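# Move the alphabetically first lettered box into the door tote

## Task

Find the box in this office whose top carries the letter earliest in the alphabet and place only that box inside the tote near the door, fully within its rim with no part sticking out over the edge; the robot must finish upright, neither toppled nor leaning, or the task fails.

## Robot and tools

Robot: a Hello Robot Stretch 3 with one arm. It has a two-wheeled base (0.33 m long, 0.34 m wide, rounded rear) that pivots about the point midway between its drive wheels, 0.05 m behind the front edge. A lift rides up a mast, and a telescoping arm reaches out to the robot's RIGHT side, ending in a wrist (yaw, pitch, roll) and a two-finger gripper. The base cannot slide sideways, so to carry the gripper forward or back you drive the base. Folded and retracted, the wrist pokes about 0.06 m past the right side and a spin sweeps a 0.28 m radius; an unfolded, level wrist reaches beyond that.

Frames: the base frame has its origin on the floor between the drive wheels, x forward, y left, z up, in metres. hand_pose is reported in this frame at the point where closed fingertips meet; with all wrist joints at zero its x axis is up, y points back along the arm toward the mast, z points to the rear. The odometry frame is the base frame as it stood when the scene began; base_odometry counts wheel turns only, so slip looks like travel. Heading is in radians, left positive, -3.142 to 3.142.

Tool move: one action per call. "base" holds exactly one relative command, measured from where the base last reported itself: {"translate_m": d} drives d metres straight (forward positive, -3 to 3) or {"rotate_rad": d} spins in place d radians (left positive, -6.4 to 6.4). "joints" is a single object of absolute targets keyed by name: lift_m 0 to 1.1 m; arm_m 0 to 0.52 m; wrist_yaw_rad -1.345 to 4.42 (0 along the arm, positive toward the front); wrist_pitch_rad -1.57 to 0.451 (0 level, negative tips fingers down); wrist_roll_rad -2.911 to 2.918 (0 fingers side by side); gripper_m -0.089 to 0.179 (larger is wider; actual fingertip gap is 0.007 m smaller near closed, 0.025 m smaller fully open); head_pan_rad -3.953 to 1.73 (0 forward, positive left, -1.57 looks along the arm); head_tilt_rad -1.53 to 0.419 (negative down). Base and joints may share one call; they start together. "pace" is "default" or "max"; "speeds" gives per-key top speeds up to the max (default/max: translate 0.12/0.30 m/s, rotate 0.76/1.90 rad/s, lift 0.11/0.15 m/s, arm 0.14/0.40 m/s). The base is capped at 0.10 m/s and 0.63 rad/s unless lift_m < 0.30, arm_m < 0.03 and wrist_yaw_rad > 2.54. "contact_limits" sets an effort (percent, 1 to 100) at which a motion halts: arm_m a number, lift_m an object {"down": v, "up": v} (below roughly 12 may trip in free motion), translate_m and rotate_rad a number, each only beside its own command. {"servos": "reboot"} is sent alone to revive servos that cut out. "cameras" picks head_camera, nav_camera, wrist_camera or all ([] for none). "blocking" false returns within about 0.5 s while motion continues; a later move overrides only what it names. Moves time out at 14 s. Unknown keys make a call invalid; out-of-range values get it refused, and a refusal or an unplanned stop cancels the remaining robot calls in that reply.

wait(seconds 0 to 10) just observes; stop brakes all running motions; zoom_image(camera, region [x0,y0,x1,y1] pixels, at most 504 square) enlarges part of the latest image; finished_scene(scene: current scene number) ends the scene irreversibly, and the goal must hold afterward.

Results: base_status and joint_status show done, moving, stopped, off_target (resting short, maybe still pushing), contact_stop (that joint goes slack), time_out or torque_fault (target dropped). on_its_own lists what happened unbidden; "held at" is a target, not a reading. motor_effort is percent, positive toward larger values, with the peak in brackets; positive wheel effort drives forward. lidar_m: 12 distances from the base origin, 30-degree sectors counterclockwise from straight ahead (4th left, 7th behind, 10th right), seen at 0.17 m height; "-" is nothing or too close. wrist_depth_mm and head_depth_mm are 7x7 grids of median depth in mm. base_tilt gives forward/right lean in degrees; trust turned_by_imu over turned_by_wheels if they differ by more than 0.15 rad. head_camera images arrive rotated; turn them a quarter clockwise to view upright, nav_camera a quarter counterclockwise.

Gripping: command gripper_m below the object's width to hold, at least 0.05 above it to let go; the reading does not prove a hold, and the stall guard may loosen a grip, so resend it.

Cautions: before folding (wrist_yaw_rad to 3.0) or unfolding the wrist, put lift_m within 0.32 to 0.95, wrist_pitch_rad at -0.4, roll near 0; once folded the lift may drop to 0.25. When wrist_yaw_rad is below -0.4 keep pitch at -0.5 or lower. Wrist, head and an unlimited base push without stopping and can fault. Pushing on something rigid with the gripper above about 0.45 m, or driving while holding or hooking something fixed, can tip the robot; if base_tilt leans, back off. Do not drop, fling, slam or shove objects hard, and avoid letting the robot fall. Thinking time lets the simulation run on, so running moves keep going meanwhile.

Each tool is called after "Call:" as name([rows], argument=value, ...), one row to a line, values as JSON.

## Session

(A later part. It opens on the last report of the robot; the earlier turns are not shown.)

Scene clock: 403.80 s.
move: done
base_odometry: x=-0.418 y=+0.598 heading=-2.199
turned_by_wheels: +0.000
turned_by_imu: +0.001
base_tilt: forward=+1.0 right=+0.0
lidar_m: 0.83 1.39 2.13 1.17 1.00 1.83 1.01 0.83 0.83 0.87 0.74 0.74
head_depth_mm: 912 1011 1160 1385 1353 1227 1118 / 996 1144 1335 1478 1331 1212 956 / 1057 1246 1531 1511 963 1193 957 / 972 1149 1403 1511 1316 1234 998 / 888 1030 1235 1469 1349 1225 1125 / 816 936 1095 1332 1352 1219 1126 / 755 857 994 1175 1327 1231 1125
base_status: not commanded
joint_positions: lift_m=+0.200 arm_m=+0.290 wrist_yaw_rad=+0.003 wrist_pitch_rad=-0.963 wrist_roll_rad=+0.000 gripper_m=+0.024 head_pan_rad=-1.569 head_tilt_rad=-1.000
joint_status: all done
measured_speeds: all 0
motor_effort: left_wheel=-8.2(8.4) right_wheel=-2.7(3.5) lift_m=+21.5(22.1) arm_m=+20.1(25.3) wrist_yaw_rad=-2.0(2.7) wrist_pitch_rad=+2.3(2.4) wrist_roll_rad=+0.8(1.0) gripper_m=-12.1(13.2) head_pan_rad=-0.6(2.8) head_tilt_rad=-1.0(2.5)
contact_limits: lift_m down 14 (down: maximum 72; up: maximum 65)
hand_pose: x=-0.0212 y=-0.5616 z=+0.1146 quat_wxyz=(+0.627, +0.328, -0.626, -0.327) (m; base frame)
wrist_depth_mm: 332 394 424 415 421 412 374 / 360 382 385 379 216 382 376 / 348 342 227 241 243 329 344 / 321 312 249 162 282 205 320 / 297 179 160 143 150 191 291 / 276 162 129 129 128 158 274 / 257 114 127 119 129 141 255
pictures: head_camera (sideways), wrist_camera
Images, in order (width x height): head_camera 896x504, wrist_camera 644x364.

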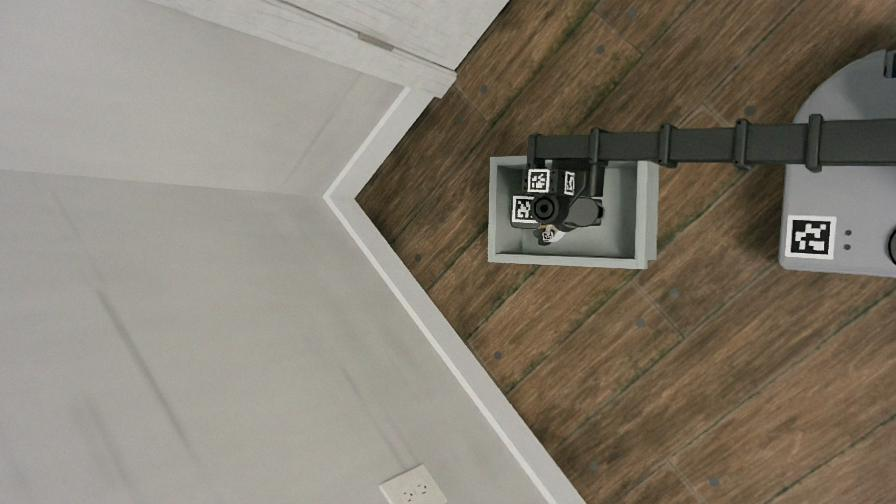

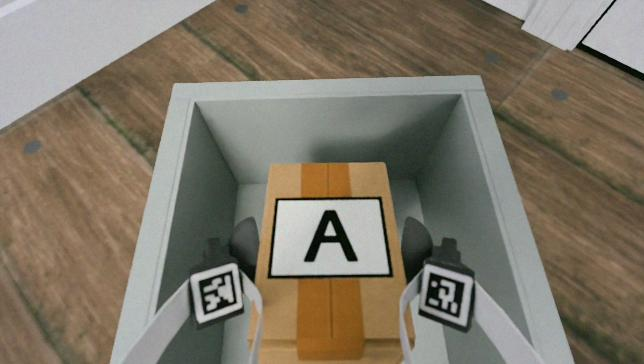

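Call:
move(joints={"lift_m": 0.14}, contact_limits={"lift_m": {"down": 13}}, speeds={"lift_m": 0.06}, cameras=["wrist_camera"])

Call:
move(joints={"lift_m": 0.1}, contact_limits={"lift_m": {"down": 12}}, speeds={"lift_m": 0.025}, cameras=["wrist_camera"])

Scene clock: 409.73 s.
move: done
base_odometry: x=-0.418 y=+0.598 heading=-2.199
turned_by_wheels: +0.000
turned_by_imu: +0.001
base_tilt: forward=+1.0 right=-0.2
lidar_m: 0.84 1.39 2.14 1.18 1.00 1.83 1.01 0.83 0.83 0.87 0.74 0.74
head_depth_mm: 913 1017 1164 1383 1340 1221 1122 / 990 1139 1338 1469 1345 1220 966 / 1058 1252 1528 1518 1023 1178 957 / 972 1154 1410 1509 1332 1219 997 / 890 1029 1229 1459 1366 1226 1122 / 816 938 1099 1334 1356 1229 1125 / 756 858 989 1171 1333 1237 1126
base_status: not commanded
joint_positions: lift_m=+0.140 arm_m=+0.290 wrist_yaw_rad=+0.003 wrist_pitch_rad=-0.963 wrist_roll_rad=+0.000 gripper_m=+0.024 head_pan_rad=-1.569 head_tilt_rad=-1.000
joint_status: all done
measured_speeds: all 0
motor_effort: left_wheel=-8.2(8.4) right_wheel=-3.3(3.7) lift_m=+21.7(29.9) arm_m=+13.0(15.6) wrist_yaw_rad=-1.8(2.6) wrist_pitch_rad=+2.1(2.4) wrist_roll_rad=+0.8(1.1) gripper_m=-12.2(13.6) head_pan_rad=-2.2(3.5) head_tilt_rad=-1.8(2.7)
contact_limits: lift_m down 13 (down: maximum 72; up: maximum 65)
hand_pose: x=-0.0212 y=-0.5616 z=+0.0546 quat_wxyz=(+0.627, +0.328, -0.626, -0.327) (m; base frame)
wrist_depth_mm: 325 155 160 162 164 155 328 / 303 143 193 194 196 160 290 / 264 143 226 241 242 162 258 / 116 140 238 162 243 163 117 / 105 151 160 144 151 164 109 / 102 130 129 129 129 154 109 / 106 113 128 119 129 136 110
pictures: wrist_camera
Images, in order (width x height): wrist_camera 644x364.

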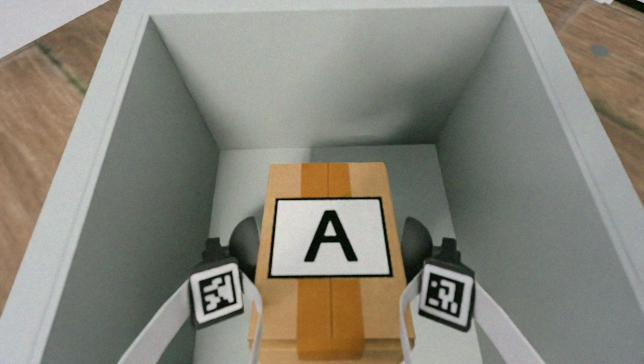

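Scene clock: 411.73 s.
move: done
base_odometry: x=-0.418 y=+0.598 heading=-2.199
turned_by_wheels: +0.000
turned_by_imu: +0.000
base_tilt: forward=+0.9 right=-0.2
lidar_m: 0.84 1.40 2.13 1.18 1.00 1.83 1.01 0.83 0.83 0.87 0.74 0.74
head_depth_mm: 914 1015 1164 1375 1349 1222 1121 / 998 1140 1341 1478 1360 1227 970 / 1056 1246 1531 1507 1043 1181 959 / 974 1151 1417 1515 1330 1229 997 / 890 1034 1232 1462 1354 1223 1125 / 815 934 1097 1328 1356 1234 1127 / 755 857 986 1181 1327 1235 1128
base_status: not commanded
joint_positions: lift_m=+0.100 arm_m=+0.290 wrist_yaw_rad=+0.003 wrist_pitch_rad=-0.941 wrist_roll_rad=+0.000 gripper_m=+0.024 head_pan_rad=-1.570 head_tilt_rad=-1.000
joint_status: all done
measured_speeds: all 0
motor_effort: left_wheel=-8.2(8.4) right_wheel=-2.9(3.7) lift_m=+13.5(22.6) arm_m=+9.9(13.1) wrist_yaw_rad=-1.6(2.3) wrist_pitch_rad=-2.1(2.7) wrist_roll_rad=+0.5(1.1) gripper_m=-12.3(13.3) head_pan_rad=-3.3(4.5) head_tilt_rad=-1.9(2.6)
contact_limits: lift_m down 12 (down: maximum 72; up: maximum 65)
hand_pose: x=-0.0212 y=-0.5663 z=+0.0174 quat_wxyz=(+0.631, +0.322, -0.629, -0.320) (m; base frame)
wrist_depth_mm: 105 144 156 157 159 151 111 / 110 143 185 187 190 159 107 / 109 142 218 218 222 162 108 / 109 141 204 148 202 162 113 / - 150 188 137 142 164 114 / 107 129 128 128 128 153 109 / 106 114 161 120 160 136 109
pictures: wrist_camera
Images, in order (width x height): wrist_camera 644x364.

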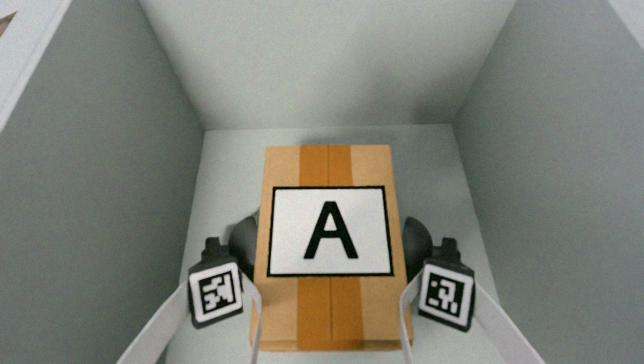

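Box is on the tote floor. Release.

Call:
move(joints={"lift_m": 0.104}, speeds={"lift_m": 0.03}, cameras=[])

Call:
move(joints={"gripper_m": 0.08}, cameras=[])

Call:
move(joints={"gripper_m": 0.12}, cameras=["wrist_camera"])

Call:
move(joints={"lift_m": 0.4}, cameras=["wrist_camera", "head_camera"])

Scene clock: 414.60 s.
move: done
base_odometry: x=-0.418 y=+0.598 heading=-2.199
turned_by_wheels: +0.000
turned_by_imu: +0.000
base_tilt: forward=+1.1 right=-0.2
lidar_m: 0.84 1.40 2.14 1.18 1.00 1.83 1.01 0.83 0.83 0.88 0.74 0.74
head_depth_mm: 914 1015 1163 1383 1345 1229 1119 / 995 1140 1346 1477 1352 1224 966 / 1061 1246 1531 1510 1041 1178 957 / 975 1148 1399 1514 1324 1219 987 / 887 1032 1238 1459 1357 1229 1124 / 818 935 1096 1334 1355 1230 1124 / 756 856 991 1172 1325 1229 1124
base_status: not commanded
joint_positions: lift_m=+0.104 arm_m=+0.290 wrist_yaw_rad=+0.003 wrist_pitch_rad=-0.956 wrist_roll_rad=+0.000 gripper_m=+0.024 head_pan_rad=-1.570 head_tilt_rad=-1.000
joint_status: all done
measured_speeds: all 0
motor_effort: left_wheel=-8.1(8.2) right_wheel=-3.7(3.7) lift_m=+32.4(32.5) arm_m=+5.4(6.8) wrist_yaw_rad=-1.5(2.1) wrist_pitch_rad=+0.6(1.8) wrist_roll_rad=+0.6(0.9) gripper_m=-12.3(13.3) head_pan_rad=-2.6(3.8) head_tilt_rad=-2.2(2.7)
hand_pose: x=-0.0212 y=-0.5631 z=+0.0195 quat_wxyz=(+0.628, +0.326, -0.627, -0.325) (m; base frame)
wrist_depth_mm: 105 144 160 162 163 153 111 / 110 143 190 192 194 160 106 / 110 143 222 220 223 160 107 / 109 141 206 149 204 162 113 / - 150 190 138 141 163 114 / 102 129 128 128 129 153 109 / 106 114 162 120 161 136 109
pictures: none
No camera images: "cameras" was empty.

Scene clock: 415.70 s.
move: done
base_odometry: x=-0.418 y=+0.598 heading=-2.199
turned_by_wheels: +0.000
turned_by_imu: +0.000
base_tilt: forward=+0.9 right=-0.2
lidar_m: 0.84 1.39 2.14 1.18 1.00 1.83 1.01 0.83 0.83 0.88 0.74 0.74
head_depth_mm: 914 1014 1170 1381 1353 1224 1118 / 997 1144 1341 1478 1351 1228 964 / 1061 1244 1527 1513 1043 1176 959 / 971 1154 1404 1507 1326 1228 995 / 890 1030 1244 1467 1359 1228 1122 / 815 936 1099 1326 1352 1230 1126 / 753 857 991 1179 1330 1229 1127
base_status: not commanded
joint_positions: lift_m=+0.104 arm_m=+0.290 wrist_yaw_rad=+0.003 wrist_pitch_rad=-0.957 wrist_roll_rad=+0.000 gripper_m=+0.080 head_pan_rad=-1.570 head_tilt_rad=-1.000
joint_status: all done
measured_speeds: all 0
motor_effort: left_wheel=-7.9(8.2) right_wheel=-3.2(3.6) lift_m=+28.0(32.4) arm_m=+3.4(5.6) wrist_yaw_rad=-2.2(2.2) wrist_pitch_rad=+1.0(1.4) wrist_roll_rad=+0.6(0.8) gripper_m=-0.7(85.9) head_pan_rad=-2.8(4.9) head_tilt_rad=-2.1(2.7)
hand_pose: x=-0.0212 y=-0.5627 z=+0.0193 quat_wxyz=(+0.628, +0.327, -0.627, -0.325) (m; base frame)
wrist_depth_mm: 105 145 160 160 162 153 111 / 110 144 190 192 195 159 106 / 110 143 222 223 221 161 108 / 109 141 204 150 202 162 114 / - 151 189 138 148 163 114 / 102 130 129 129 128 145 108 / 107 113 161 121 162 135 110
pictures: none
No camera images: "cameras" was empty.

Scene clock: 416.63 s.
move: done
base_odometry: x=-0.418 y=+0.598 heading=-2.199
turned_by_wheels: +0.000
turned_by_imu: +0.000
base_tilt: forward=+0.8 right=-0.3
lidar_m: 0.84 1.40 2.13 1.17 1.00 1.83 1.01 0.83 0.83 0.88 0.74 0.74
head_depth_mm: 914 1017 1166 1384 1344 1228 1117 / 993 1140 1338 1476 1353 1228 967 / 1056 1250 1528 1511 1039 1178 955 / 974 1155 1402 1511 1327 1222 994 / 890 1030 1233 1466 1360 1228 1121 / 816 937 1097 1331 1345 1229 1123 / 756 856 988 1178 1335 1235 1121
base_status: not commanded
joint_positions: lift_m=+0.104 arm_m=+0.290 wrist_yaw_rad=-0.002 wrist_pitch_rad=-0.958 wrist_roll_rad=+0.000 gripper_m=+0.120 head_pan_rad=-1.570 head_tilt_rad=-1.000
joint_status: all done
measured_speeds: all 0
motor_effort: left_wheel=-8.2(8.3) right_wheel=-2.1(3.4) lift_m=+19.5(27.8) arm_m=+2.4(4.1) wrist_yaw_rad=+2.3(2.5) wrist_pitch_rad=+1.5(1.5) wrist_roll_rad=+0.6(0.8) gripper_m=+2.1(91.5) head_pan_rad=-3.7(4.2) head_tilt_rad=-2.1(3.0)
hand_pose: x=-0.0218 y=-0.5626 z=+0.0192 quat_wxyz=(+0.627, +0.325, -0.628, -0.327) (m; base frame)
wrist_depth_mm: 108 149 160 161 163 155 108 / 114 148 189 193 196 156 104 / 113 158 220 221 220 167 105 / 111 145 205 150 202 158 111 / - 143 186 139 185 149 112 / 104 122 132 129 130 125 107 / - 126 162 122 161 152 102
pictures: wrist_camera
Images, in order (width x height): wrist_camera 644x364.

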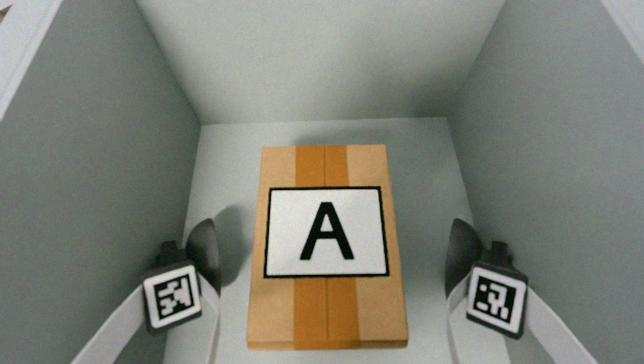

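Scene clock: 420.17 s.
move: done
base_odometry: x=-0.418 y=+0.598 heading=-2.199
turned_by_wheels: +0.000
turned_by_imu: +0.001
base_tilt: forward=+0.9 right=-0.1
lidar_m: 0.84 1.40 2.13 1.17 1.00 1.83 1.01 0.83 0.83 0.88 0.74 0.74
head_depth_mm: 914 1015 1165 1375 1351 1221 1119 / 994 1142 1336 1474 719 636 577 / 1059 1246 1527 897 1288 1207 981 / 972 1155 1408 1509 1335 1221 991 / 891 1036 1233 1468 1355 1229 1122 / 816 936 1101 1331 1361 1231 1120 / 756 852 989 1177 1335 1231 1122
base_status: not commanded
joint_positions: lift_m=+0.400 arm_m=+0.290 wrist_yaw_rad=-0.002 wrist_pitch_rad=-0.958 wrist_roll_rad=+0.000 gripper_m=+0.120 head_pan_rad=-1.570 head_tilt_rad=-1.000
joint_status: all done
measured_speeds: all 0
motor_effort: left_wheel=-7.7(8.3) right_wheel=-2.3(2.6) lift_m=+31.7(34.4) arm_m=-2.8(3.2) wrist_yaw_rad=+1.9(2.8) wrist_pitch_rad=+1.3(1.9) wrist_roll_rad=+0.6(0.8) gripper_m=+0.5(3.2) head_pan_rad=-3.9(4.2) head_tilt_rad=-1.6(3.2)
hand_pose: x=-0.0218 y=-0.5625 z=+0.3152 quat_wxyz=(+0.627, +0.326, -0.627, -0.327) (m; base frame)
wrist_depth_mm: 344 395 505 645 555 453 361 / 373 447 568 666 621 476 399 / 401 499 611 601 598 561 438 / 443 540 548 551 553 543 527 / 487 523 407 453 418 512 505 / 469 121 396 463 393 125 466 / 439 434 434 429 397 427 436
pictures: head_camera (sideways), wrist_camera
Images, in order (width x height): head_camera 896x504, wrist_camera 644x364.

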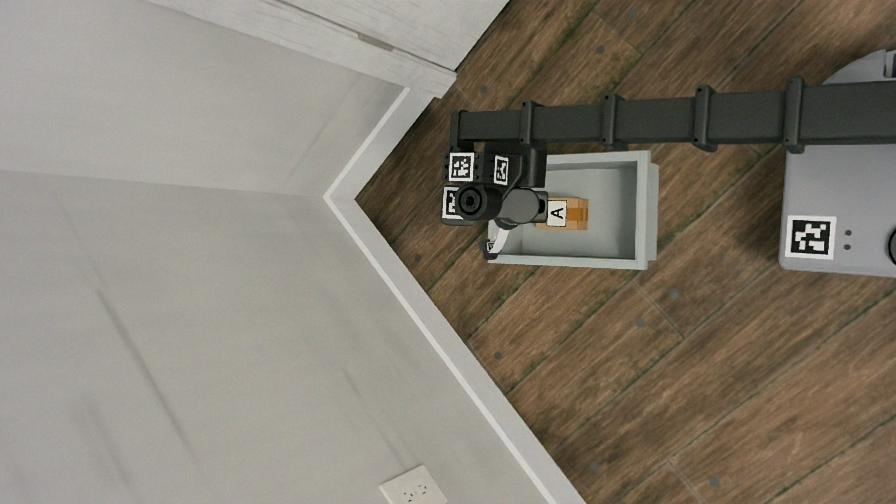

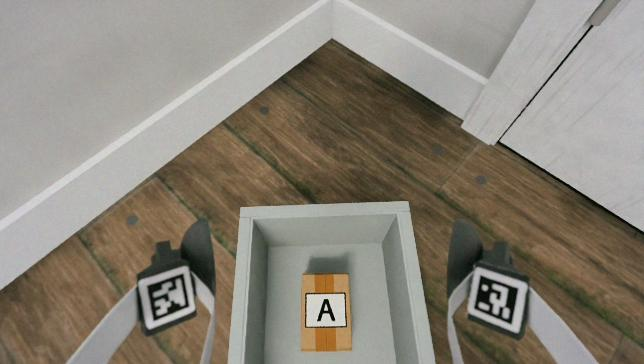

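Box A is flat inside the tote, clear of the robot.

Call:
finished_scene(scene=3, done=true)

The scene is finished: the task was done.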